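# Carry the tube to the rack by the window

## Task

Pick up the tube from the shelved bench near the door and insert it fully into one of the holes in the tube rack on the shelved bench near the window. The task fails if the tube ever touches the floor, or if the robot tips over or is left leaning.

## Robot and tools

ROBOT. A TidyBot++: a wheeled base 0.54 m long, 0.50 m wide and 0.38 m tall, driven by four powered casters. It carries a single seven-joint arm with a two-finger gripper. The shoulder sits 0.12 m ahead of the base centre and 0.68 m above the floor. Segment lengths are 0.42 m (upper arm), 0.31 m (forearm) and 0.31 m (wrist to hand point). base_camera is fixed on the chassis and looks forward. wrist_camera rides on the hand and looks along it. The arm starts folded, hand pointing down. A downward-pointing hand reaches at most about 0.94 m above the floor, and only close to the base.

FRAMES. All positions are in metres. Base frame: origin on the floor below the base centre, x forward, y left, z up. The odometry frame is the base frame as it was when the scene began. hand_pose is the point halfway between the finger pads. Its local z runs out along the fingers, and the fingers open and close along its local y.

move. This is the only tool that commands motion. Every field is optional.
- base: an object holding one or more relative offsets, measured from where the base currently is, along its axes at that moment. translate_m is forward travel (+ forward, -2 to 2 m). strafe_m is sideways travel (+ left, -2 to 2 m). rotate_rad is a turn (+ counter-clockwise from above, -6.3 to 6.3 rad). A base move gives up after about 14 s (time_out).
- joints: absolute angle targets, one number per named key. joint_1_rad (any angle, + is clockwise from above), joint_2_rad (-2.249 to 2.249, shoulder), joint_3_rad (any angle), joint_4_rad (-2.579 to 2.579, elbow), joint_5_rad (any angle), joint_6_rad (-2.099 to 2.099, wrist), joint_7_rad (any angle). gripper_pos runs 0 (open, about 85 mm gap) to 1 (closed). For any-angle joints the shorter way round is taken, so steps should stay under half a turn.
- target: one list of seven numbers, [x, y, z, qw, qx, qy, qz]. It is an absolute hand pose in the base frame, in the same form hand_pose is printed. Alongside target, joints may only carry gripper_pos.
- speeds: caps for this action only. translate_m and strafe_m take 0.05 to 0.5 m/s (give just one when both are used). rotate_rad takes 0.1 to 1.57 rad/s, and gripper_pos 0.234 to 0.993 per s. Slow gripper closing squeezes with about 100 N, the fastest with about 140 N.
- cameras: a list of base_camera, wrist_camera or all. Omitting it returns all, and [] returns none.
- blocking: true or omitted waits until everything stops. false returns within about half a second while motion carries on. A new move overrides only the parts it names.
An unknown key makes a call invalid. An out-of-range value gets it refused, and a refusal cancels your remaining move, wait and finished_scene calls in that reply.

OTHER TOOLS. wait(seconds 0 to 10, cameras) lets time pass and reports the state. stop(cameras) brakes all running motions. zoom_image(camera, region [x0, y0, x1, y1] in pixels, at most 504x504) enlarges part of the latest image. read_manual(section "licences") returns licence text only. finished_scene(scene = current scene number) ends the scene for good. The goal must hold with the robot left alone.

RESULT LINES. base_status, joint_status and hand_status give the outcome of each motion: done, moving, off_target (came to rest short and may still be pushing), stopped, contact_stop or time_out (something blocked it or it ran too long; the target is dropped), not_followed, torque_fault, or limit_stop_at_motor_heat. "move" gives the overall outcome. "joint command not followed" with "cause:" means the self-collision check held the arm back. "pose unreachable" means a target was withheld. hand_pose is the actual hand pose. hand_target is where the commanded joints would put the hand. joint_positions are the readings. base_odometry is x, y and heading from wheel turns, so slipping shows as travel. base_tilt, in degrees, gives forward and right lean. motor_effort gives percent of maximum torque, with the peak in brackets. on_its_own lists what moved without being commanded. pictures names the order of the images. Warning lines are ARM HIT, MOTOR HOT and OVER-TEMPERATURE FAULT. scene_time counts time used.

PRACTICAL NOTES. A "done" hand usually ends within about 3 cm of the pose. To correct it, shift your last target by (desired minus hand_pose). To keep a loaded hand still, send hand_target back, not hand_pose. A held object makes the arm sag, so do not command a joint to its own reading while holding something. Poses low and close in front of the base, pointing forward, go badly. An unreachable pose makes the arm wander for up to 10 s. The arm does not avoid furniture and keeps pushing when blocked. When a carried object lands on a surface, hand_pose stops dropping while commands go lower, and the efforts change. Closed fingertips reach about 20 mm past the hand point.

AVOID. Don't let the tube drop, touch the floor, or be let go while it is still moving. Don't drive or turn while the arm is caught on something high, and don't swing a stretched arm sideways: the robot can tip. Don't ram the arm into the base or furniture, since torque sensor overloads freeze the arm for 10 s. Don't grip hard on an object that is still resting on something. Don't hold the arm stretched or straining for long, as motors overheat and the arm sinks. Keep pushes gentle and swings of a loaded hand slow.

Each tool is called by a JSON object that holds its "method" and its "body".

## Session

{"method": "move", "body": {}}

Scene clock: 0.00 s.
base_odometry: x=+0.000 y=+0.000 heading=+0.000
base_tilt: forward=+0.1 right=+0.2
base_status: not commanded
joint_positions: joint_1_rad=-0.019 joint_2_rad=-0.313 joint_3_rad=+3.102 joint_4_rad=-2.528 joint_5_rad=-0.012 joint_6_rad=-0.863 joint_7_rad=+1.566 gripper_pos=+0.000
joint_status: not commanded
motor_effort: joint_1_rad=+1 joint_2_rad=-3 joint_3_rad=+0 joint_4_rad=+15 joint_5_rad=+0 joint_6_rad=+1 joint_7_rad=-1
hand_pose: x=+0.2597 y=+0.0110 z=+0.5824 quat_wxyz=(+0.000, +0.999, +0.023, +0.032) (m; base frame)
hand_target: x=+0.2592 y=+0.0110 z=+0.5821 quat_wxyz=(+0.000, +0.999, +0.023, +0.031) (m; base frame)
hand_status: not commanded
pictures: base_camera, wrist_camera

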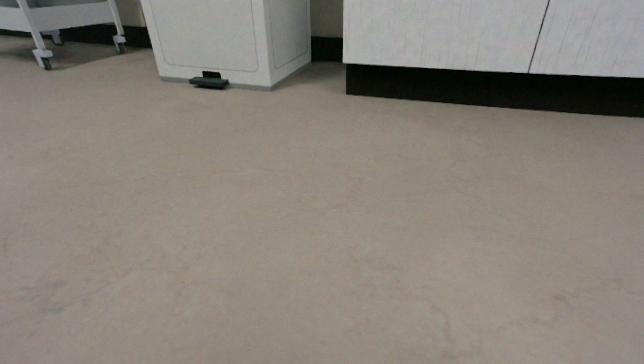

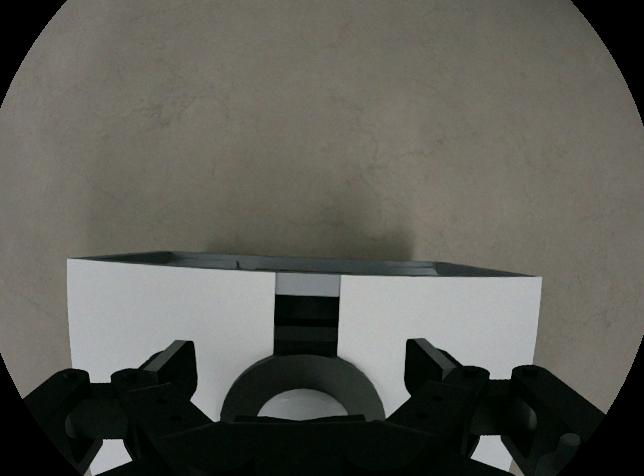

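{"method": "move", "body": {"joints": {"joint_6_rad": 0.45}}}

Scene clock: 9.40 s.
move: done
base_odometry: x=+0.000 y=+0.000 heading=+0.000
base_tilt: forward=+0.0 right=+0.3
base_status: not commanded
joint_positions: joint_1_rad=-0.019 joint_2_rad=-0.313 joint_3_rad=+3.102 joint_4_rad=-2.526 joint_5_rad=-0.012 joint_6_rad=+0.415 joint_7_rad=+1.566 gripper_pos=+0.000
joint_status: all done
motor_effort: joint_1_rad=+0(1) joint_2_rad=-7(8) joint_3_rad=+0(1) joint_4_rad=+20(20) joint_5_rad=+0(1) joint_6_rad=+9(9) joint_7_rad=+0(2)
hand_pose: x=+0.5432 y=+0.0258 z=+0.8234 quat_wxyz=(-0.016, +0.783, +0.018, +0.622) (m; base frame)
hand_target: x=+0.5447 y=+0.0258 z=+0.8323 quat_wxyz=(-0.016, +0.773, +0.018, +0.634) (m; base frame)
hand_status: not commanded
pictures: base_camera, wrist_camera
camera_calibration:
wrist_camera: T_world_to_cam=[[-0.0014724, -0.999836, 0.0180306, 0.00170712], [-0.232309, -0.0171954, -0.97249, 0.979807], [0.972641, -0.00562057, -0.232246, -0.20136], [0, 0, 0, 1]] pos_world=[0.423472, 0.0174232, 0.906057]

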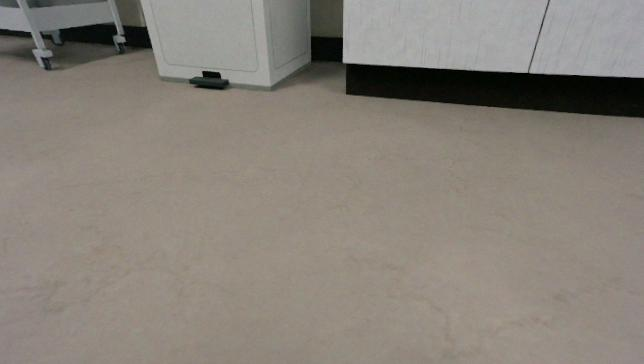

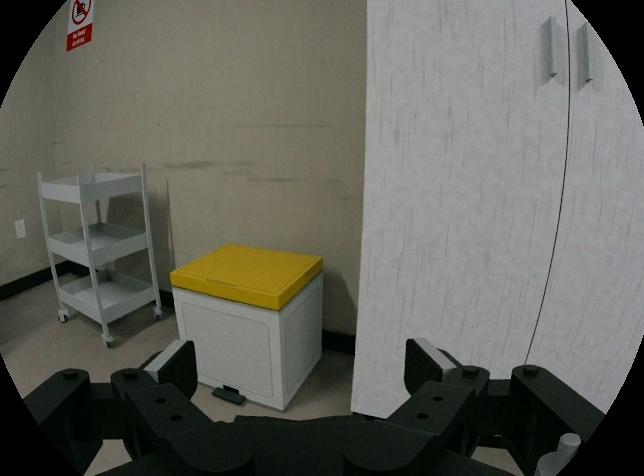

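{"method": "move", "body": {"base": {"rotate_rad": 1.4}, "cameras": ["wrist_camera"]}}

{"method": "move", "body": {"base": {"rotate_rad": 1.4}, "cameras": ["wrist_camera"]}}

{"method": "move", "body": {"base": {"rotate_rad": 1.4}, "cameras": ["wrist_camera"]}}

Scene clock: 17.60 s.
move: done
base_odometry: x=+0.000 y=+0.000 heading=+1.400
base_tilt: forward=+0.1 right=+0.3
base_status: done
joint_positions: joint_1_rad=-0.020 joint_2_rad=-0.313 joint_3_rad=+3.102 joint_4_rad=-2.526 joint_5_rad=-0.012 joint_6_rad=+0.416 joint_7_rad=+1.566 gripper_pos=+0.000
joint_status: not commanded
motor_effort: joint_1_rad=+0(1) joint_2_rad=-8(9) joint_3_rad=+0(2) joint_4_rad=+20(20) joint_5_rad=+0(1) joint_6_rad=+9(9) joint_7_rad=-1(2)
hand_pose: x=+0.5432 y=+0.0260 z=+0.8235 quat_wxyz=(-0.016, +0.782, +0.019, +0.622) (m; base frame)
hand_target: x=+0.5447 y=+0.0258 z=+0.8323 quat_wxyz=(-0.016, +0.773, +0.018, +0.634) (m; base frame)
hand_status: not commanded
pictures: wrist_camera
camera_calibration:
wrist_camera: T_world_to_cam=[[-0.000944831, -0.999836, 0.0181053, 0.00151463], [-0.231993, -0.0173922, -0.972562, 0.97972], [0.972717, -0.00511921, -0.231939, -0.201583], [0, 0, 0, 1]] pos_world=[0.423373, 0.0175219, 0.906056]

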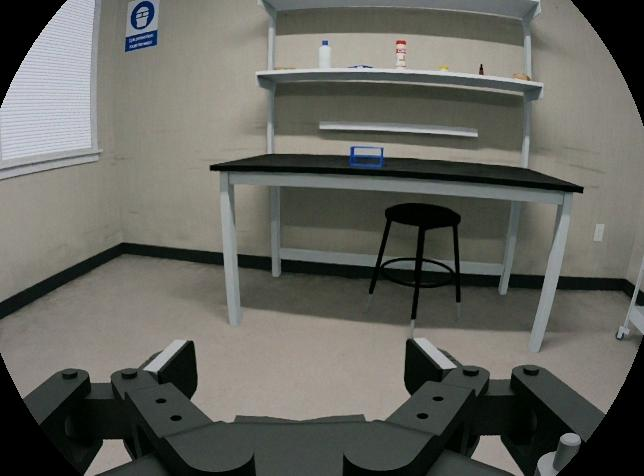

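Scene clock: 19.83 s.
move: done
base_odometry: x=+0.000 y=+0.000 heading=+2.800
base_tilt: forward=+0.1 right=+0.3
base_status: done
joint_positions: joint_1_rad=-0.020 joint_2_rad=-0.313 joint_3_rad=+3.102 joint_4_rad=-2.526 joint_5_rad=-0.012 joint_6_rad=+0.416 joint_7_rad=+1.566 gripper_pos=+0.000
joint_status: not commanded
motor_effort: joint_1_rad=+0(2) joint_2_rad=-7(9) joint_3_rad=+1(2) joint_4_rad=+20(20) joint_5_rad=+0(1) joint_6_rad=+9(9) joint_7_rad=+0(2)
hand_pose: x=+0.5432 y=+0.0261 z=+0.8236 quat_wxyz=(-0.016, +0.782, +0.019, +0.622) (m; base frame)
hand_target: x=+0.5447 y=+0.0258 z=+0.8323 quat_wxyz=(-0.016, +0.773, +0.018, +0.634) (m; base frame)
hand_status: not commanded
pictures: wrist_camera
camera_calibration:
wrist_camera: T_world_to_cam=[[-0.000633212, -0.999835, 0.0181303, 0.00145743], [-0.231799, -0.0174898, -0.972607, 0.979779], [0.972764, -0.00481845, -0.231749, -0.201757], [0, 0, 0, 1]] pos_world=[0.423374, 0.0176211, 0.906156]

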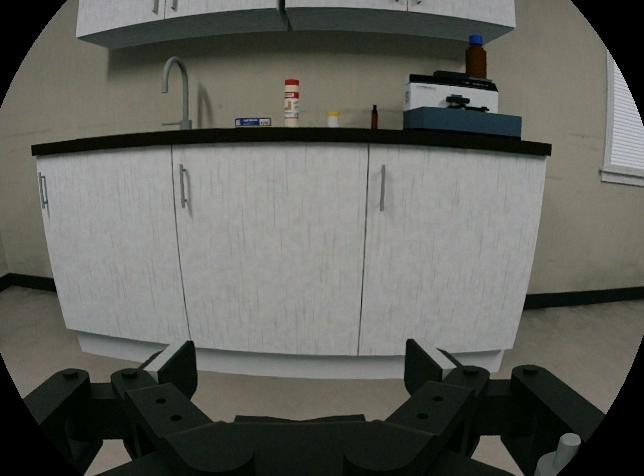

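Scene clock: 22.07 s.
move: done
base_odometry: x=+0.000 y=+0.000 heading=-2.083
base_tilt: forward=+0.1 right=+0.3
base_status: done
joint_positions: joint_1_rad=-0.020 joint_2_rad=-0.313 joint_3_rad=+3.102 joint_4_rad=-2.526 joint_5_rad=-0.012 joint_6_rad=+0.416 joint_7_rad=+1.566 gripper_pos=+0.000
joint_status: not commanded
motor_effort: joint_1_rad=+0(1) joint_2_rad=-8(9) joint_3_rad=+0(2) joint_4_rad=+20(20) joint_5_rad=+0(1) joint_6_rad=+9(9) joint_7_rad=-1(2)
hand_pose: x=+0.5432 y=+0.0262 z=+0.8236 quat_wxyz=(-0.016, +0.782, +0.019, +0.622) (m; base frame)
hand_target: x=+0.5447 y=+0.0258 z=+0.8323 quat_wxyz=(-0.016, +0.773, +0.018, +0.634) (m; base frame)
hand_status: not commanded
pictures: wrist_camera
camera_calibration:
wrist_camera: T_world_to_cam=[[-0.000321449, -0.999835, 0.018156, 0.00150139], [-0.231604, -0.0175879, -0.972651, 0.979742], [0.97281, -0.00451766, -0.23156, -0.201953], [0, 0, 0, 1]] pos_world=[0.423375, 0.0178204, 0.906156]

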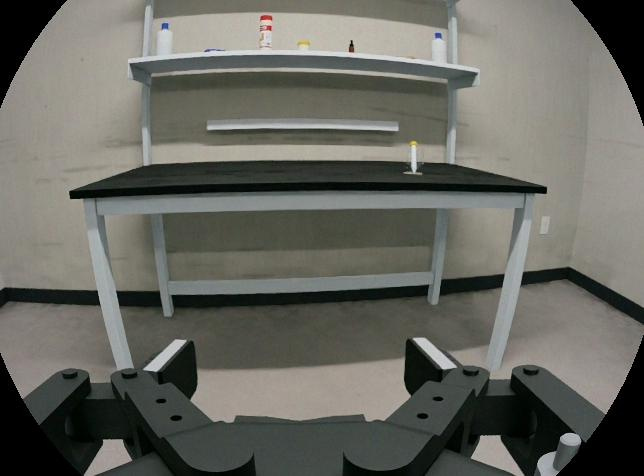

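{"method": "zoom_image", "body": {"camera": "wrist_camera", "region": [340, 110, 480, 210]}}

Scaled by 3.600.

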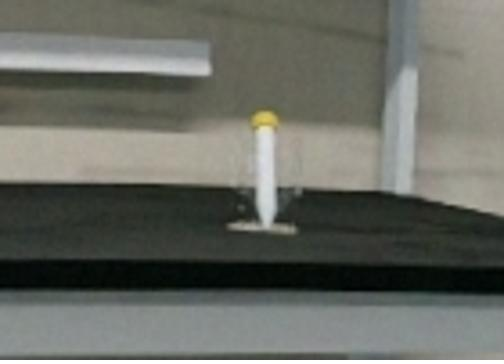

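{"method": "move", "body": {"base": {"rotate_rad": 0.03, "translate_m": 0.85, "strafe_m": -0.48}, "cameras": ["wrist_camera", "base_camera"]}}

Scene clock: 53.00 s.
move: done
base_odometry: x=-0.835 y=-0.505 heading=-2.053
base_tilt: forward=+0.1 right=+0.3
base_status: done
joint_positions: joint_1_rad=-0.020 joint_2_rad=-0.313 joint_3_rad=+3.102 joint_4_rad=-2.526 joint_5_rad=-0.012 joint_6_rad=+0.417 joint_7_rad=+1.566 gripper_pos=+0.000
joint_status: not commanded
motor_effort: joint_1_rad=+0(2) joint_2_rad=-8(10) joint_3_rad=+0(2) joint_4_rad=+20(21) joint_5_rad=+0(1) joint_6_rad=+9(9) joint_7_rad=-2(2)
hand_pose: x=+0.5433 y=+0.0264 z=+0.8239 quat_wxyz=(-0.016, +0.782, +0.019, +0.623) (m; base frame)
hand_target: x=+0.5447 y=+0.0258 z=+0.8323 quat_wxyz=(-0.016, +0.773, +0.018, +0.634) (m; base frame)
hand_status: not commanded
pictures: base_camera, wrist_camera
camera_calibration:
wrist_camera: T_world_to_cam=[[-0.0000508594, -0.999836, 0.0180842, 0.00154777], [-0.23049, -0.0175856, -0.972916, 0.979704], [0.973075, -0.00421772, -0.230452, -0.203032], [0, 0, 0, 1]] pos_world=[0.423377, 0.0179199, 0.906353]

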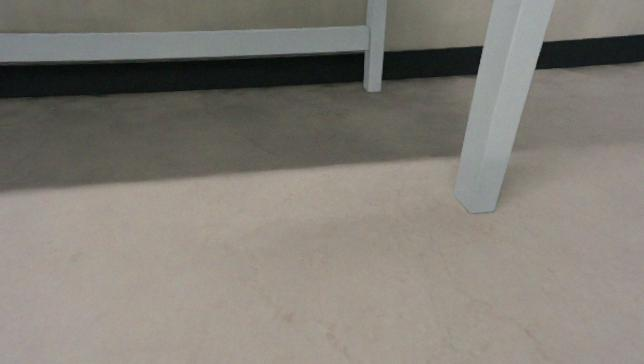

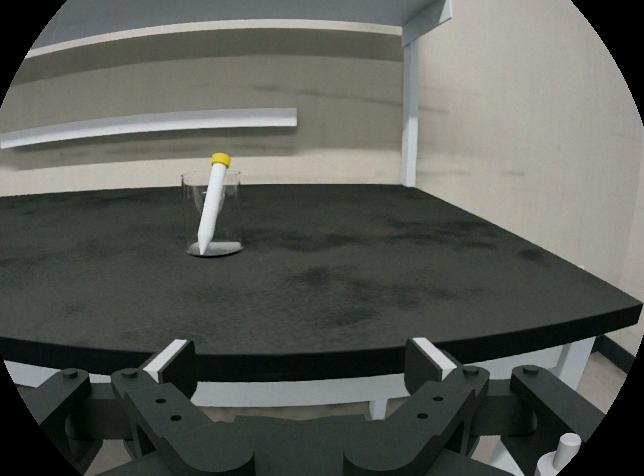

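{"method": "move", "body": {"joints": {"joint_1_rad": 0, "joint_2_rad": -0.174, "joint_3_rad": 3.1416, "joint_4_rad": -1.466, "joint_5_rad": 0, "joint_6_rad": -0.908, "joint_7_rad": 1.5708}}}

Scene clock: 116.30 s.
move: done
base_odometry: x=-0.835 y=-0.505 heading=-2.053
base_tilt: forward=+0.1 right=+0.2
base_status: not commanded
joint_positions: joint_1_rad=-0.014 joint_2_rad=-0.193 joint_3_rad=+3.123 joint_4_rad=-1.478 joint_5_rad=-0.012 joint_6_rad=-0.856 joint_7_rad=+1.566 gripper_pos=+0.000
joint_status: all done
motor_effort: joint_1_rad=+0(2) joint_2_rad=-15(16) joint_3_rad=+0(1) joint_4_rad=+22(24) joint_5_rad=+0(1) joint_6_rad=+7(10) joint_7_rad=-1(2)
hand_pose: x=+0.6014 y=+0.0205 z=+1.0157 quat_wxyz=(-0.013, +0.877, +0.011, +0.480) (m; base frame)
hand_target: x=+0.6001 y=+0.0014 z=+0.9995 quat_wxyz=(+0.000, +0.891, +0.000, +0.454) (m; base frame)
hand_status: not commanded
pictures: base_camera, wrist_camera
camera_calibration:
wrist_camera: T_world_to_cam=[[-0.00823525, -0.999685, 0.0237175, -0.00869276], [-0.545156, -0.0153952, -0.838193, 1.23196], [0.838294, -0.0198325, -0.544858, 0.18535], [0, 0, 0, 1]] pos_world=[0.516164, 0.0139522, 1.13382]

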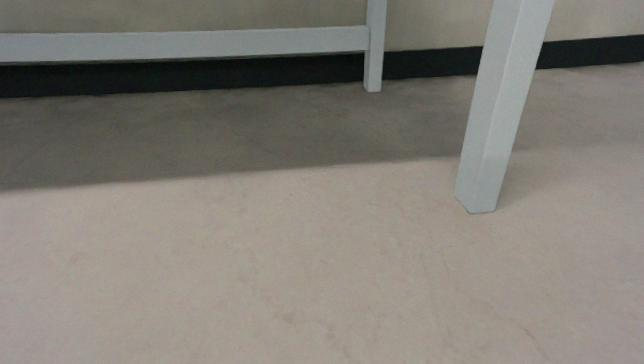

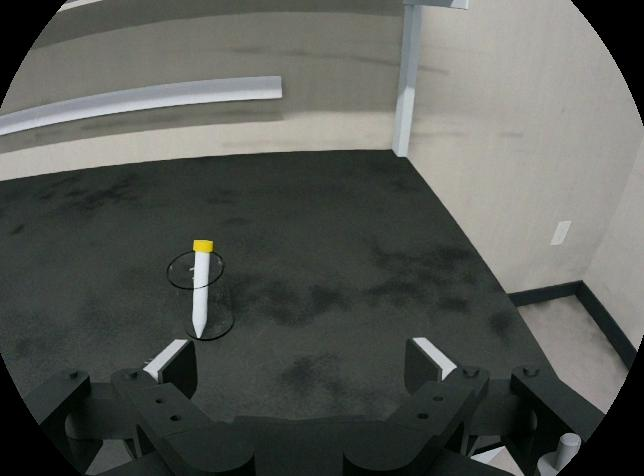

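{"method": "zoom_image", "body": {"camera": "wrist_camera", "region": [150, 220, 260, 350]}}

Scaled by 3.877.

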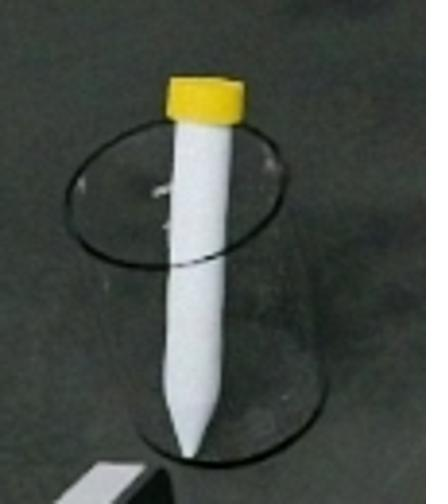

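{"method": "move", "body": {"base": {"translate_m": 0.25, "strafe_m": 0.143}, "joints": {"joint_1_rad": 0.014, "joint_2_rad": 0.16, "joint_3_rad": 3.160, "joint_4_rad": -0.84, "joint_5_rad": 0.012, "joint_6_rad": -1.65, "joint_7_rad": 1.575}, "cameras": ["wrist_camera", "base_camera"]}}

Scene clock: 212.13 s.
move: done
base_odometry: x=-0.825 y=-0.793 heading=-2.053
base_tilt: forward=+0.1 right=+0.3
base_status: done
joint_positions: joint_1_rad=+0.001 joint_2_rad=+0.155 joint_3_rad=+3.142 joint_4_rad=-0.854 joint_5_rad=-0.012 joint_6_rad=-1.600 joint_7_rad=+1.566 gripper_pos=+0.000
joint_status: all done
motor_effort: joint_1_rad=+0(2) joint_2_rad=-24(29) joint_3_rad=+0(1) joint_4_rad=+18(23) joint_5_rad=+0(1) joint_6_rad=+5(9) joint_7_rad=+0(3)
hand_pose: x=+0.6081 y=+0.0040 z=+0.9965 quat_wxyz=(-0.006, +0.965, -0.002, +0.263) (m; base frame)
hand_target: x=+0.5974 y=-0.0169 z=+0.9926 quat_wxyz=(+0.012, +0.970, -0.015, +0.243) (m; base frame)
hand_status: not commanded
pictures: base_camera, wrist_camera
camera_calibration:
wrist_camera: T_world_to_cam=[[-0.0198194, -0.99909, 0.037777, -0.0315556], [-0.865761, -0.00174838, -0.500454, 1.07765], [0.500065, -0.0426246, -0.864938, 0.693664], [0, 0, 0, 1]] pos_world=[0.585484, -0.000075577, 1.14048]

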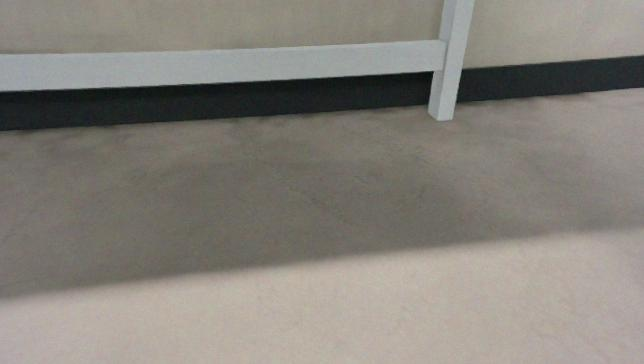

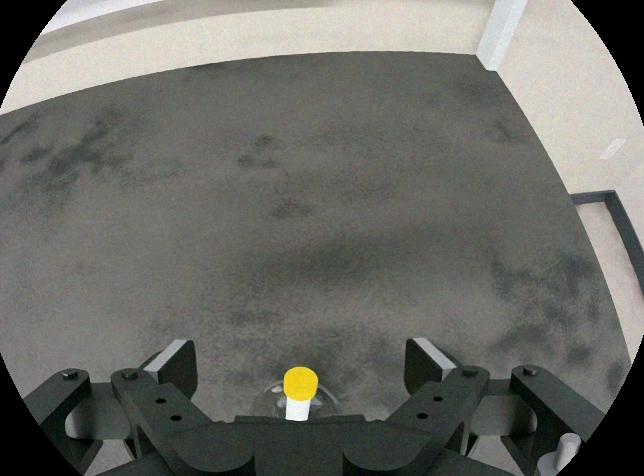

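{"method": "move", "body": {"joints": {"joint_2_rad": 0.09, "joint_4_rad": -1.142, "joint_6_rad": -1.36}, "cameras": ["wrist_camera"]}}

Scene clock: 230.40 s.
move: done
base_odometry: x=-0.825 y=-0.793 heading=-2.053
base_tilt: forward=+0.0 right=+0.3
base_status: not commanded
joint_positions: joint_1_rad=+0.001 joint_2_rad=+0.113 joint_3_rad=+3.142 joint_4_rad=-1.124 joint_5_rad=-0.012 joint_6_rad=-1.402 joint_7_rad=+1.566 gripper_pos=+0.000
joint_status: all done
motor_effort: joint_1_rad=+0(1) joint_2_rad=-24(27) joint_3_rad=+0(1) joint_4_rad=+20(21) joint_5_rad=+0(1) joint_6_rad=+5(5) joint_7_rad=-1(2)
hand_pose: x=+0.6135 y=+0.0040 z=+0.9303 quat_wxyz=(-0.006, +0.969, -0.003, +0.249) (m; base frame)
hand_target: x=+0.6158 y=-0.0179 z=+0.9399 quat_wxyz=(+0.012, +0.962, -0.014, +0.271) (m; base frame)
hand_status: not commanded
pictures: wrist_camera
camera_calibration:
wrist_camera: T_world_to_cam=[[-0.0208906, -0.999086, 0.0372942, -0.0279281], [-0.879814, 0.000653774, -0.475318, 1.0343], [0.474859, -0.0427416, -0.879023, 0.662329], [0, 0, 0, 1]] pos_world=[0.594893, -0.000269759, 1.07487]

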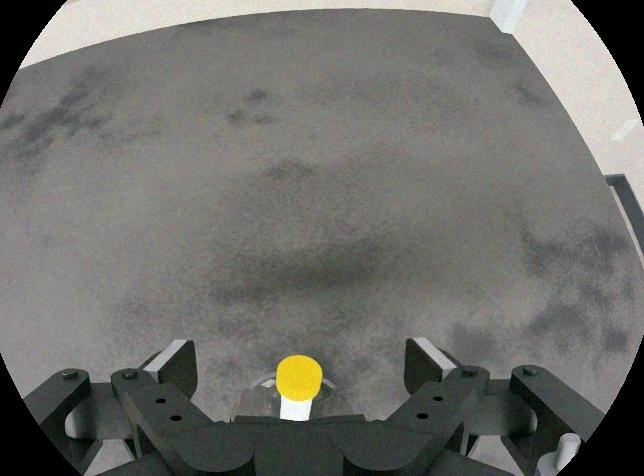

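{"method": "move", "body": {"joints": {"joint_2_rad": 0.033, "joint_4_rad": -1.355, "joint_6_rad": -1.186}, "cameras": ["wrist_camera"]}}

Scene clock: 239.20 s.
move: done
base_odometry: x=-0.825 y=-0.793 heading=-2.053
base_tilt: forward=+0.1 right=+0.3
base_status: not commanded
joint_positions: joint_1_rad=+0.001 joint_2_rad=+0.056 joint_3_rad=+3.142 joint_4_rad=-1.336 joint_5_rad=-0.012 joint_6_rad=-1.228 joint_7_rad=+1.566 gripper_pos=+0.000
joint_status: all done
motor_effort: joint_1_rad=+0(1) joint_2_rad=-23(25) joint_3_rad=+0(1) joint_4_rad=+21(22) joint_5_rad=+0(1) joint_6_rad=+5(6) joint_7_rad=-1(2)
hand_pose: x=+0.6070 y=+0.0038 z=+0.8876 quat_wxyz=(-0.006, +0.966, -0.004, +0.257) (m; base frame)
hand_target: x=+0.6093 y=-0.0179 z=+0.8970 quat_wxyz=(+0.011, +0.960, -0.013, +0.280) (m; base frame)
hand_status: not commanded
pictures: wrist_camera
camera_calibration:
wrist_camera: T_world_to_cam=[[-0.0234801, -0.999065, 0.0363087, -0.0241675], [-0.871339, 0.00264585, -0.490674, 1.01674], [0.490119, -0.0431582, -0.870586, 0.611023], [0, 0, 0, 1]] pos_world=[0.585883, -0.000464355, 1.03171]

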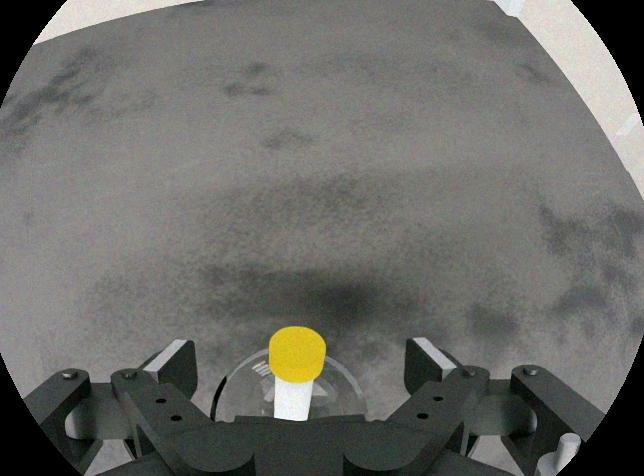

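{"method": "move", "body": {"joints": {"gripper_pos": 0.72}, "speeds": {"gripper_pos": 0.234}, "cameras": ["wrist_camera"]}}

Scene clock: 268.13 s.
move: done
base_odometry: x=-0.825 y=-0.793 heading=-2.053
base_tilt: forward=+0.1 right=+0.3
base_status: not commanded
joint_positions: joint_1_rad=+0.001 joint_2_rad=+0.056 joint_3_rad=+3.142 joint_4_rad=-1.336 joint_5_rad=-0.012 joint_6_rad=-1.225 joint_7_rad=+1.566 gripper_pos=+0.718
joint_status: all done
motor_effort: joint_1_rad=+0(1) joint_2_rad=-22(23) joint_3_rad=+0(1) joint_4_rad=+21(21) joint_5_rad=+0(1) joint_6_rad=+4(5) joint_7_rad=-1(2)
hand_pose: x=+0.6077 y=+0.0038 z=+0.8884 quat_wxyz=(-0.006, +0.966, -0.004, +0.259) (m; base frame)
hand_target: x=+0.6093 y=-0.0179 z=+0.8970 quat_wxyz=(+0.011, +0.960, -0.013, +0.280) (m; base frame)
hand_status: not commanded
pictures: wrist_camera
camera_calibration:
wrist_camera: T_world_to_cam=[[-0.0236829, -0.99906, 0.036296, -0.0240593], [-0.869309, 0.00265054, -0.494261, 1.01981], [0.493701, -0.043258, -0.868555, 0.607416], [0, 0, 0, 1]] pos_world=[0.586081, -0.000464165, 1.0325]

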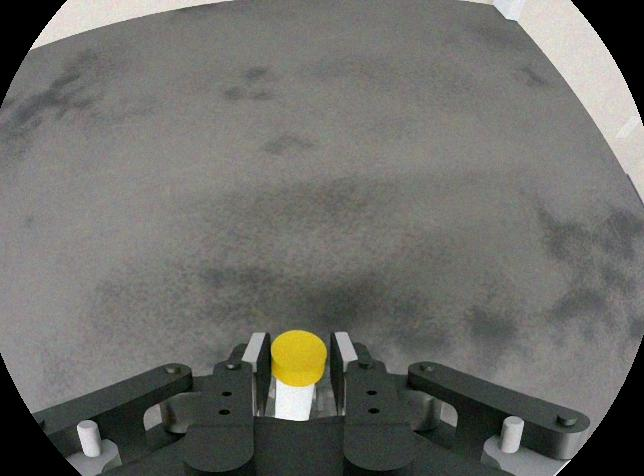

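{"method": "move", "body": {"joints": {"gripper_pos": 0.76}, "speeds": {"gripper_pos": 0.234}, "cameras": ["wrist_camera"]}}

Scene clock: 277.17 s.
move: done
base_odometry: x=-0.825 y=-0.793 heading=-2.053
base_tilt: forward=+0.1 right=+0.3
base_status: not commanded
joint_positions: joint_1_rad=+0.001 joint_2_rad=+0.055 joint_3_rad=+3.142 joint_4_rad=-1.336 joint_5_rad=-0.012 joint_6_rad=-1.225 joint_7_rad=+1.566 gripper_pos=+0.756
joint_status: all done
motor_effort: joint_1_rad=+0(1) joint_2_rad=-22(23) joint_3_rad=+0(1) joint_4_rad=+21(21) joint_5_rad=+0(1) joint_6_rad=+5(5) joint_7_rad=-1(2)
hand_pose: x=+0.6078 y=+0.0038 z=+0.8886 quat_wxyz=(-0.006, +0.966, -0.004, +0.260) (m; base frame)
hand_target: x=+0.6093 y=-0.0179 z=+0.8970 quat_wxyz=(+0.011, +0.960, -0.013, +0.280) (m; base frame)
hand_status: not commanded
pictures: wrist_camera
camera_calibration:
wrist_camera: T_world_to_cam=[[-0.0237851, -0.99906, 0.036234, -0.0239411], [-0.869043, 0.00274688, -0.494729, 1.0201], [0.494164, -0.0432561, -0.868292, 0.607007], [0, 0, 0, 1]] pos_world=[0.585981, -0.000463943, 1.0326]

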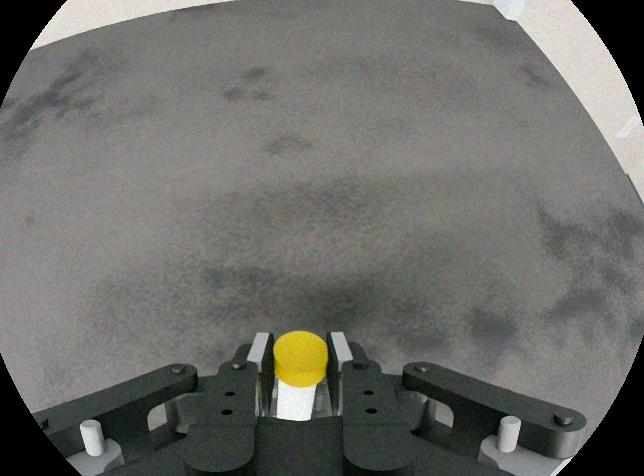

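{"method": "move", "body": {"joints": {"gripper_pos": 0.785}, "speeds": {"gripper_pos": 0.234}, "cameras": ["wrist_camera"]}}

Scene clock: 283.73 s.
move: done
base_odometry: x=-0.825 y=-0.793 heading=-2.053
base_tilt: forward=+0.1 right=+0.3
base_status: not commanded
joint_positions: joint_1_rad=+0.001 joint_2_rad=+0.055 joint_3_rad=+3.142 joint_4_rad=-1.336 joint_5_rad=-0.012 joint_6_rad=-1.225 joint_7_rad=+1.566 gripper_pos=+0.783
joint_status: all done
motor_effort: joint_1_rad=+0(1) joint_2_rad=-22(23) joint_3_rad=+0(1) joint_4_rad=+21(21) joint_5_rad=+0(1) joint_6_rad=+4(5) joint_7_rad=-1(2)
hand_pose: x=+0.6077 y=+0.0038 z=+0.8888 quat_wxyz=(-0.006, +0.966, -0.004, +0.260) (m; base frame)
hand_target: x=+0.6093 y=-0.0179 z=+0.8970 quat_wxyz=(+0.011, +0.960, -0.013, +0.280) (m; base frame)
hand_status: not commanded
pictures: wrist_camera
camera_calibration:
wrist_camera: T_world_to_cam=[[-0.0238046, -0.99906, 0.0362242, -0.0239291], [-0.868798, 0.00274724, -0.49516, 1.02041], [0.494595, -0.0432586, -0.868047, 0.606724], [0, 0, 0, 1]] pos_world=[0.58588, -0.000463938, 1.0328]

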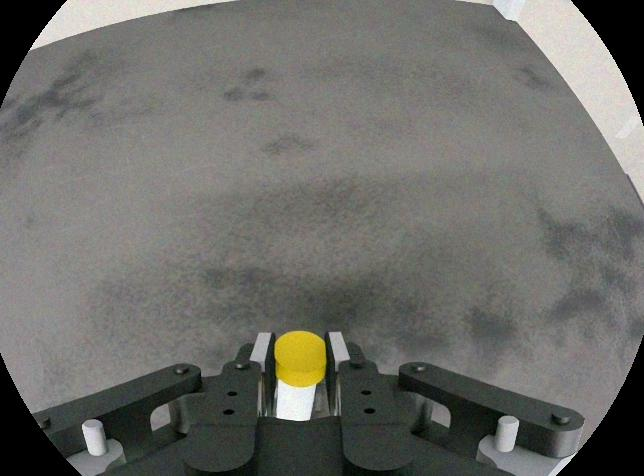

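{"method": "move", "body": {"joints": {"gripper_pos": 0.82}, "speeds": {"gripper_pos": 0.234}, "cameras": ["wrist_camera"]}}

{"method": "zoom_image", "body": {"camera": "wrist_camera", "region": [220, 300, 380, 430]}}

Scene clock: 288.30 s.
move: off_target
base_odometry: x=-0.825 y=-0.793 heading=-2.053
base_tilt: forward=+0.1 right=+0.3
base_status: not commanded
joint_positions: joint_1_rad=+0.001 joint_2_rad=+0.055 joint_3_rad=+3.142 joint_4_rad=-1.336 joint_5_rad=-0.012 joint_6_rad=-1.224 joint_7_rad=+1.566 gripper_pos=+0.783
joint_status: gripper_pos off_target (ended at +0.783, target +0.820)
motor_effort: joint_1_rad=+0(1) joint_2_rad=-23(23) joint_3_rad=+0(0) joint_4_rad=+21(21) joint_5_rad=-1(1) joint_6_rad=+5(5) joint_7_rad=-1(2)
hand_pose: x=+0.6077 y=+0.0038 z=+0.8888 quat_wxyz=(-0.006, +0.966, -0.004, +0.260) (m; base frame)
hand_target: x=+0.6093 y=-0.0179 z=+0.8970 quat_wxyz=(+0.011, +0.960, -0.013, +0.280) (m; base frame)
hand_status: not commanded
pictures: wrist_camera
camera_calibration:
wrist_camera: T_world_to_cam=[[-0.023809, -0.99906, 0.0362194, -0.0239252], [-0.868754, 0.00274961, -0.495236, 1.02052], [0.494671, -0.0432568, -0.868003, 0.606721], [0, 0, 0, 1]] pos_world=[0.58588, -0.000463935, 1.0329]

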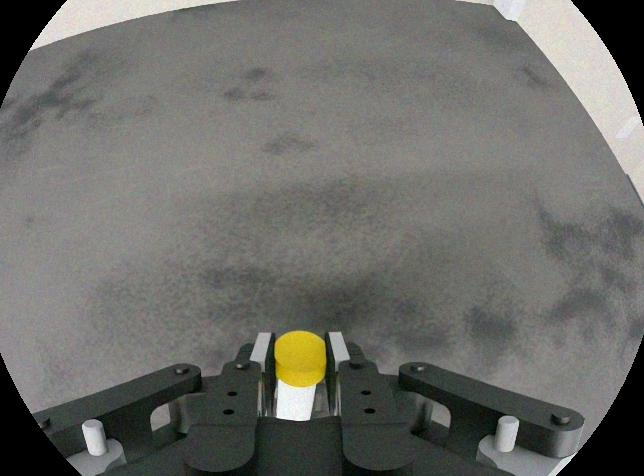

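Scaled by 3.150.

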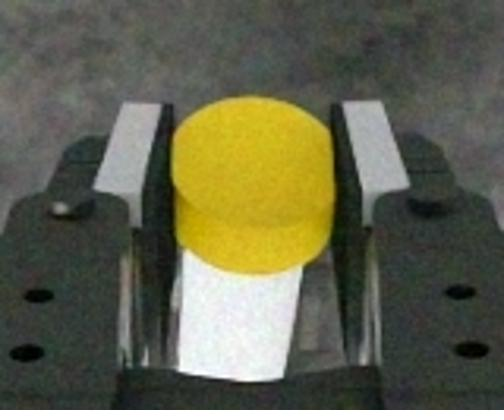

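{"method": "move", "body": {"joints": {"joint_2_rad": 0.085, "joint_4_rad": -1.19, "joint_6_rad": -1.37}, "cameras": ["wrist_camera"]}}

Scene clock: 309.60 s.
move: done
base_odometry: x=-0.825 y=-0.793 heading=-2.053
base_tilt: forward=+0.1 right=+0.2
base_status: not commanded
joint_positions: joint_1_rad=+0.001 joint_2_rad=+0.067 joint_3_rad=+3.142 joint_4_rad=-1.200 joint_5_rad=-0.012 joint_6_rad=-1.322 joint_7_rad=+1.566 gripper_pos=+0.783
joint_status: all done
motor_effort: joint_1_rad=+0(1) joint_2_rad=-23(24) joint_3_rad=+0(1) joint_4_rad=+20(23) joint_5_rad=+0(1) joint_6_rad=+5(6) joint_7_rad=-1(2)
hand_pose: x=+0.6104 y=+0.0039 z=+0.9309 quat_wxyz=(-0.006, +0.962, -0.003, +0.273) (m; base frame)
hand_target: x=+0.6036 y=-0.0176 z=+0.9190 quat_wxyz=(+0.011, +0.969, -0.014, +0.246) (m; base frame)
hand_status: not commanded
pictures: wrist_camera
camera_calibration:
wrist_camera: T_world_to_cam=[[-0.0235849, -0.999076, 0.0359264, -0.0251716], [-0.855192, 0.00155006, -0.518309, 1.05692], [0.517775, -0.0429483, -0.854438, 0.615145], [0, 0, 0, 1]] pos_world=[0.584772, -0.000367294, 1.07432]

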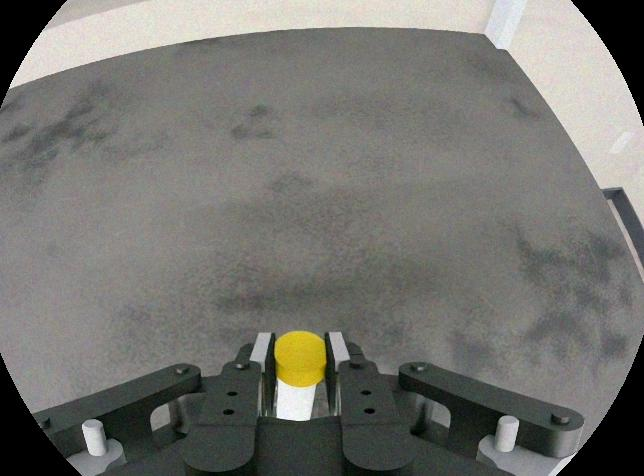

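{"method": "move", "body": {"joints": {"joint_2_rad": 0.115, "joint_4_rad": -1.06, "joint_6_rad": -1.485}, "cameras": []}}

{"method": "move", "body": {"joints": {"joint_2_rad": 0.152, "joint_4_rad": -0.91, "joint_6_rad": -1.595}, "cameras": ["wrist_camera"]}}

Scene clock: 314.27 s.
move: done
base_odometry: x=-0.825 y=-0.793 heading=-2.053
base_tilt: forward=+0.1 right=+0.3
base_status: not commanded
joint_positions: joint_1_rad=+0.001 joint_2_rad=+0.097 joint_3_rad=+3.142 joint_4_rad=-1.071 joint_5_rad=-0.012 joint_6_rad=-1.435 joint_7_rad=+1.566 gripper_pos=+0.783
joint_status: all done
motor_effort: joint_1_rad=-1(1) joint_2_rad=-24(24) joint_3_rad=+0(0) joint_4_rad=+20(22) joint_5_rad=+0(1) joint_6_rad=+5(6) joint_7_rad=-1(2)
hand_pose: x=+0.6087 y=+0.0040 z=+0.9566 quat_wxyz=(-0.006, +0.964, -0.003, +0.266) (m; base frame)
hand_target: x=+0.6014 y=-0.0174 z=+0.9451 quat_wxyz=(+0.011, +0.971, -0.014, +0.238) (m; base frame)
hand_status: not commanded
pictures: none
No camera images: "cameras" was empty.

Scene clock: 315.33 s.
move: done
base_odometry: x=-0.825 y=-0.793 heading=-2.053
base_tilt: forward=+0.0 right=+0.3
base_status: not commanded
joint_positions: joint_1_rad=+0.001 joint_2_rad=+0.133 joint_3_rad=+3.142 joint_4_rad=-0.922 joint_5_rad=-0.012 joint_6_rad=-1.545 joint_7_rad=+1.566 gripper_pos=+0.783
joint_status: all done
motor_effort: joint_1_rad=+0(1) joint_2_rad=-24(25) joint_3_rad=+0(1) joint_4_rad=+19(21) joint_5_rad=+0(1) joint_6_rad=+5(6) joint_7_rad=+1(2)
hand_pose: x=+0.6089 y=+0.0040 z=+0.9871 quat_wxyz=(-0.006, +0.964, -0.002, +0.267) (m; base frame)
hand_target: x=+0.6022 y=-0.0171 z=+0.9754 quat_wxyz=(+0.012, +0.971, -0.015, +0.240) (m; base frame)
hand_status: not commanded
pictures: wrist_camera
camera_calibration:
wrist_camera: T_world_to_cam=[[-0.0206997, -0.99909, 0.0372844, -0.0302288], [-0.86091, -0.00114921, -0.508757, 1.07872], [0.508337, -0.0426296, -0.860103, 0.675293], [0, 0, 0, 1]] pos_world=[0.58478, -0.00017417, 1.13075]

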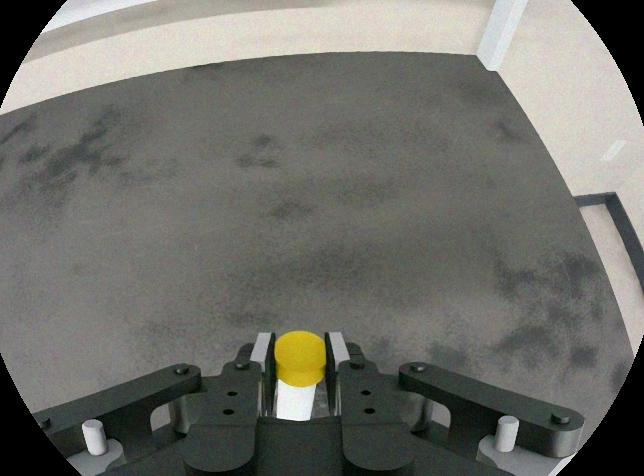

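{"method": "move", "body": {"joints": {"joint_2_rad": 0.205, "joint_4_rad": -0.695, "joint_6_rad": -1.75}, "cameras": ["wrist_camera"]}}

{"method": "move", "body": {"base": {"translate_m": -0.3}, "speeds": {"translate_m": 0.25}, "cameras": ["wrist_camera"]}}

Scene clock: 330.97 s.
move: done
base_odometry: x=-0.825 y=-0.793 heading=-2.053
base_tilt: forward=+0.1 right=+0.2
base_status: not commanded
joint_positions: joint_1_rad=+0.001 joint_2_rad=+0.186 joint_3_rad=+3.142 joint_4_rad=-0.707 joint_5_rad=-0.012 joint_6_rad=-1.700 joint_7_rad=+1.566 gripper_pos=+0.783
joint_status: all done
motor_effort: joint_1_rad=+0(1) joint_2_rad=-24(26) joint_3_rad=+0(1) joint_4_rad=+18(20) joint_5_rad=+0(1) joint_6_rad=+5(6) joint_7_rad=-1(2)
hand_pose: x=+0.6040 y=+0.0040 z=+1.0268 quat_wxyz=(-0.006, +0.963, -0.001, +0.271) (m; base frame)
hand_target: x=+0.5978 y=-0.0164 z=+1.0147 quat_wxyz=(+0.012, +0.970, -0.016, +0.243) (m; base frame)
hand_status: not commanded
pictures: wrist_camera
camera_calibration:
wrist_camera: T_world_to_cam=[[-0.0194308, -0.999078, 0.0382753, -0.0335251], [-0.857314, -0.003048, -0.514784, 1.09875], [0.514426, -0.0428166, -0.856465, 0.704562], [0, 0, 0, 1]] pos_world=[0.578879, 0.0000217368, 1.17034]

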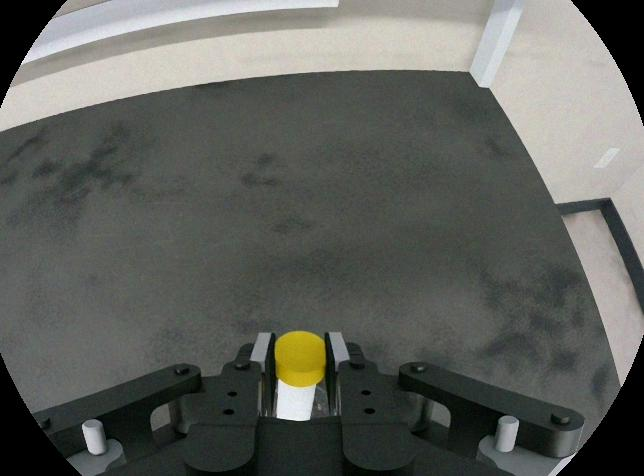

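Scene clock: 333.00 s.
move: done
base_odometry: x=-0.685 y=-0.527 heading=-2.053
base_tilt: forward=+0.1 right=+0.3
base_status: done
joint_positions: joint_1_rad=+0.004 joint_2_rad=+0.203 joint_3_rad=+3.145 joint_4_rad=-0.706 joint_5_rad=-0.012 joint_6_rad=-1.707 joint_7_rad=+1.566 gripper_pos=+0.783
joint_status: not commanded
motor_effort: joint_1_rad=-1(1) joint_2_rad=-25(29) joint_3_rad=+0(1) joint_4_rad=+18(18) joint_5_rad=+0(1) joint_6_rad=+4(6) joint_7_rad=-1(2)
hand_pose: x=+0.6079 y=+0.0016 z=+1.0181 quat_wxyz=(-0.005, +0.966, -0.003, +0.260) (m; base frame)
hand_target: x=+0.5978 y=-0.0164 z=+1.0147 quat_wxyz=(+0.012, +0.970, -0.016, +0.243) (m; base frame)
hand_status: not commanded
pictures: wrist_camera
camera_calibration:
wrist_camera: T_world_to_cam=[[-0.02383, -0.998952, 0.0390745, -0.0337065], [-0.868511, 0.00133002, -0.495668, 1.08509], [0.495097, -0.0457484, -0.867632, 0.718093], [0, 0, 0, 1]] pos_world=[0.58608, -0.00226278, 1.1622]

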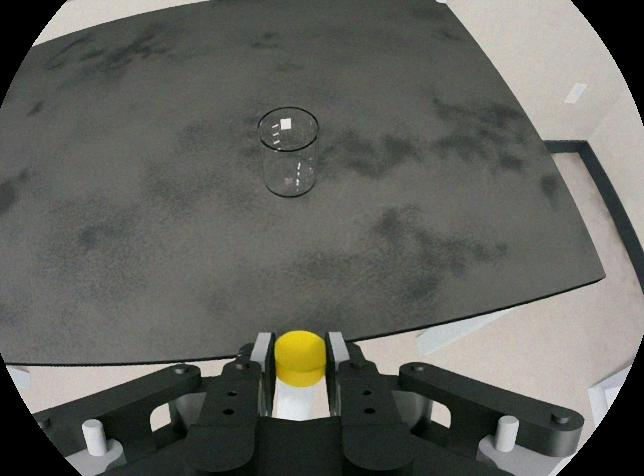

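{"method": "move", "body": {"base": {"rotate_rad": -3.02}, "speeds": {"rotate_rad": 0.9}, "joints": {"joint_2_rad": -0.46, "joint_4_rad": -1.68, "joint_6_rad": -0.82}, "cameras": ["wrist_camera"]}}

Scene clock: 373.57 s.
move: done
base_odometry: x=-0.685 y=-0.527 heading=+1.210
base_tilt: forward=+0.1 right=+0.2
base_status: done
joint_positions: joint_1_rad=+0.009 joint_2_rad=-0.439 joint_3_rad=+3.152 joint_4_rad=-1.660 joint_5_rad=-0.012 joint_6_rad=-0.856 joint_7_rad=+1.566 gripper_pos=+0.783
joint_status: all done
motor_effort: joint_1_rad=+0(3) joint_2_rad=-5(27) joint_3_rad=+0(2) joint_4_rad=+22(23) joint_5_rad=-1(1) joint_6_rad=+8(9) joint_7_rad=+0(2)
hand_pose: x=+0.5079 y=-0.0044 z=+1.0192 quat_wxyz=(-0.004, +0.862, -0.012, +0.507) (m; base frame)
hand_target: x=+0.5050 y=-0.0160 z=+1.0262 quat_wxyz=(+0.011, +0.852, -0.012, +0.523) (m; base frame)
hand_status: not commanded
pictures: wrist_camera
camera_calibration:
wrist_camera: T_world_to_cam=[[-0.0590699, -0.998163, 0.0134915, 0.00187134], [-0.49198, 0.0173496, -0.870434, 1.18953], [0.868601, -0.058054, -0.4921, 0.195802], [0, 0, 0, 1]] pos_world=[0.415262, -0.00740293, 1.13174]

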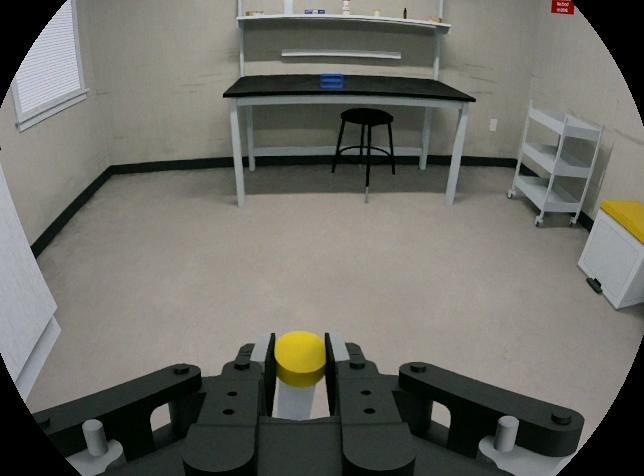

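{"method": "move", "body": {"base": {"translate_m": 1.95, "strafe_m": -0.28}, "speeds": {"translate_m": 0.45}, "cameras": ["wrist_camera", "base_camera"]}}

Scene clock: 392.43 s.
move: done
base_odometry: x=+0.265 y=+1.198 heading=+1.210
base_tilt: forward=+0.0 right=+0.2
base_status: done
joint_positions: joint_1_rad=+0.009 joint_2_rad=-0.454 joint_3_rad=+3.152 joint_4_rad=-1.662 joint_5_rad=-0.012 joint_6_rad=-0.854 joint_7_rad=+1.566 gripper_pos=+0.783
joint_status: not commanded
motor_effort: joint_1_rad=+0(1) joint_2_rad=-5(8) joint_3_rad=+0(1) joint_4_rad=+22(23) joint_5_rad=+0(1) joint_6_rad=+8(9) joint_7_rad=-1(2)
hand_pose: x=+0.5031 y=-0.0044 z=+1.0250 quat_wxyz=(-0.004, +0.858, -0.012, +0.514) (m; base frame)
hand_target: x=+0.5050 y=-0.0160 z=+1.0262 quat_wxyz=(+0.011, +0.852, -0.012, +0.523) (m; base frame)
hand_status: not commanded
pictures: base_camera, wrist_camera
camera_calibration:
wrist_camera: T_world_to_cam=[[-0.0594076, -0.998153, 0.012711, 0.00244409], [-0.477788, 0.017252, -0.878306, 1.19309], [0.876464, -0.0582512, -0.477931, 0.184389], [0, 0, 0, 1]] pos_world=[0.408581, -0.0074028, 1.13599]

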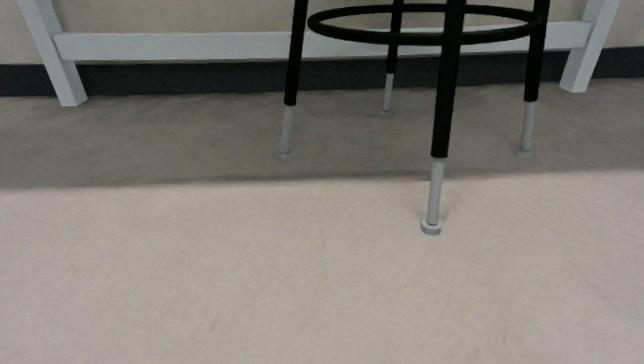

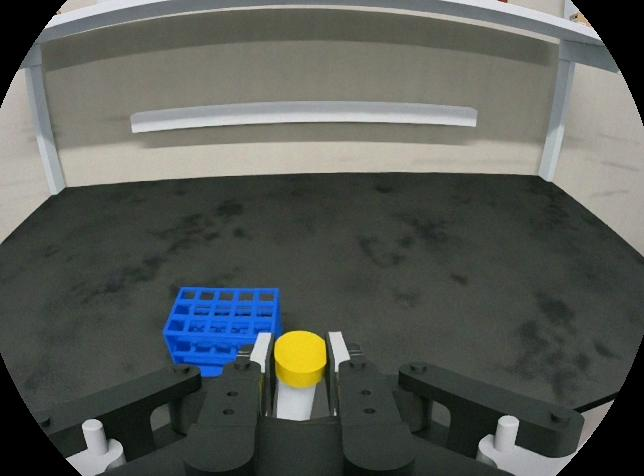

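{"method": "zoom_image", "body": {"camera": "wrist_camera", "region": [150, 270, 300, 390]}}

Scaled by 3.360.

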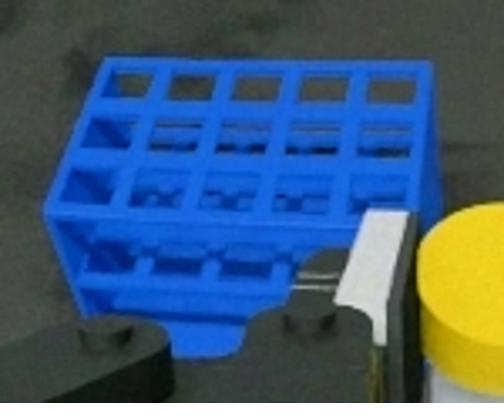

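{"method": "move", "body": {"base": {"translate_m": 0.15, "strafe_m": 0.085}, "joints": {"joint_1_rad": 0.014, "joint_3_rad": 3.142, "joint_7_rad": 1.67}, "cameras": ["wrist_camera"]}}

{"method": "zoom_image", "body": {"camera": "wrist_camera", "region": [200, 300, 400, 450]}}

Scene clock: 475.97 s.
move: done
base_odometry: x=+0.238 y=+1.369 heading=+1.210
base_tilt: forward=+0.0 right=+0.2
base_status: done
joint_positions: joint_1_rad=+0.009 joint_2_rad=-0.453 joint_3_rad=+3.149 joint_4_rad=-1.662 joint_5_rad=-0.012 joint_6_rad=-0.853 joint_7_rad=+1.647 gripper_pos=+0.783
joint_status: all done
motor_effort: joint_1_rad=+0(1) joint_2_rad=-4(8) joint_3_rad=+0(1) joint_4_rad=+22(23) joint_5_rad=+0(1) joint_6_rad=+8(9) joint_7_rad=-2(2)
hand_pose: x=+0.5036 y=-0.0029 z=+1.0246 quat_wxyz=(+0.016, +0.857, +0.024, +0.514) (m; base frame)
hand_target: x=+0.5050 y=-0.0070 z=+1.0261 quat_wxyz=(+0.035, +0.851, +0.037, +0.522) (m; base frame)
hand_status: not commanded
pictures: wrist_camera
camera_calibration:
wrist_camera: T_world_to_cam=[[-0.0185256, -0.996185, 0.0852781, -0.0909592], [-0.477566, -0.0661175, -0.876104, 1.19032], [0.8784, -0.0569563, -0.47452, 0.17934], [0, 0, 0, 1]] pos_world=[0.409237, -0.0016969, 1.1357]

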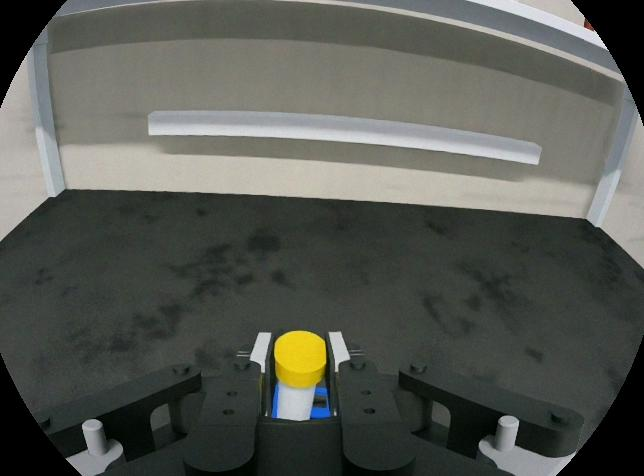

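Scaled by 2.520.

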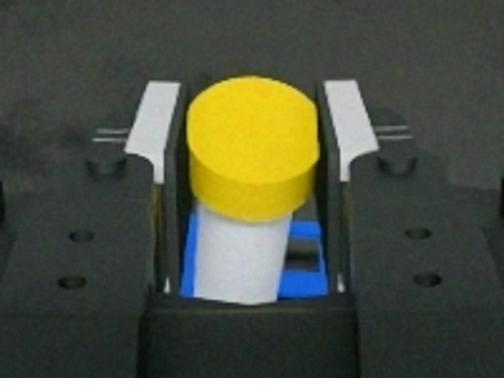

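{"method": "move", "body": {"joints": {"joint_6_rad": -0.545}, "cameras": []}}

{"method": "move", "body": {"joints": {"joint_2_rad": -0.275, "joint_4_rad": -1.77}, "cameras": ["wrist_camera"]}}

{"method": "zoom_image", "body": {"camera": "wrist_camera", "region": [200, 300, 400, 450]}}

Scene clock: 495.57 s.
move: done
base_odometry: x=+0.238 y=+1.369 heading=+1.210
base_tilt: forward=+0.1 right=+0.3
base_status: not commanded
joint_positions: joint_1_rad=+0.009 joint_2_rad=-0.453 joint_3_rad=+3.149 joint_4_rad=-1.669 joint_5_rad=-0.012 joint_6_rad=-0.570 joint_7_rad=+1.647 gripper_pos=+0.783
joint_status: all done
motor_effort: joint_1_rad=+0(1) joint_2_rad=-6(7) joint_3_rad=+0(1) joint_4_rad=+23(24) joint_5_rad=+0(1) joint_6_rad=+9(11) joint_7_rad=-1(2)
hand_pose: x=+0.5340 y=-0.0044 z=+1.1027 quat_wxyz=(+0.022, +0.779, +0.021, +0.627) (m; base frame)
hand_target: x=+0.5328 y=-0.0066 z=+1.1068 quat_wxyz=(+0.042, +0.772, +0.035, +0.634) (m; base frame)
hand_status: not commanded
pictures: none
No camera images: "cameras" was empty.

Scene clock: 496.73 s.
move: done
base_odometry: x=+0.238 y=+1.369 heading=+1.210
base_tilt: forward=+0.1 right=+0.2
base_status: not commanded
joint_positions: joint_1_rad=+0.009 joint_2_rad=-0.272 joint_3_rad=+3.149 joint_4_rad=-1.759 joint_5_rad=-0.012 joint_6_rad=-0.570 joint_7_rad=+1.647 gripper_pos=+0.783
joint_status: all done
motor_effort: joint_1_rad=+0(1) joint_2_rad=-12(16) joint_3_rad=+0(1) joint_4_rad=+23(26) joint_5_rad=-1(1) joint_6_rad=+8(10) joint_7_rad=-1(2)
hand_pose: x=+0.5945 y=-0.0048 z=+0.9679 quat_wxyz=(+0.018, +0.856, +0.023, +0.516) (m; base frame)
hand_target: x=+0.5958 y=-0.0075 z=+0.9698 quat_wxyz=(+0.035, +0.851, +0.039, +0.522) (m; base frame)
hand_status: not commanded
pictures: wrist_camera
camera_calibration:
wrist_camera: T_world_to_cam=[[-0.0227172, -0.996056, 0.0857741, -0.0843308], [-0.473435, -0.0648479, -0.878438, 1.18372], [0.880536, -0.0605641, -0.470095, 0.0668493], [0, 0, 0, 1]] pos_world=[0.499637, -0.0031875, 1.07849]

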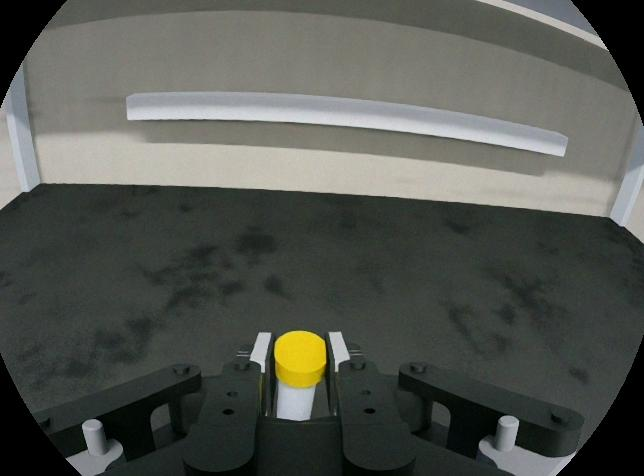

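Scaled by 2.520.

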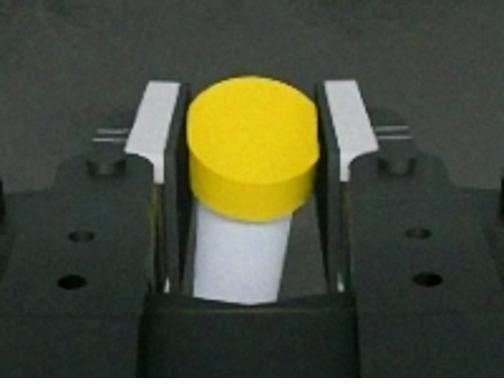

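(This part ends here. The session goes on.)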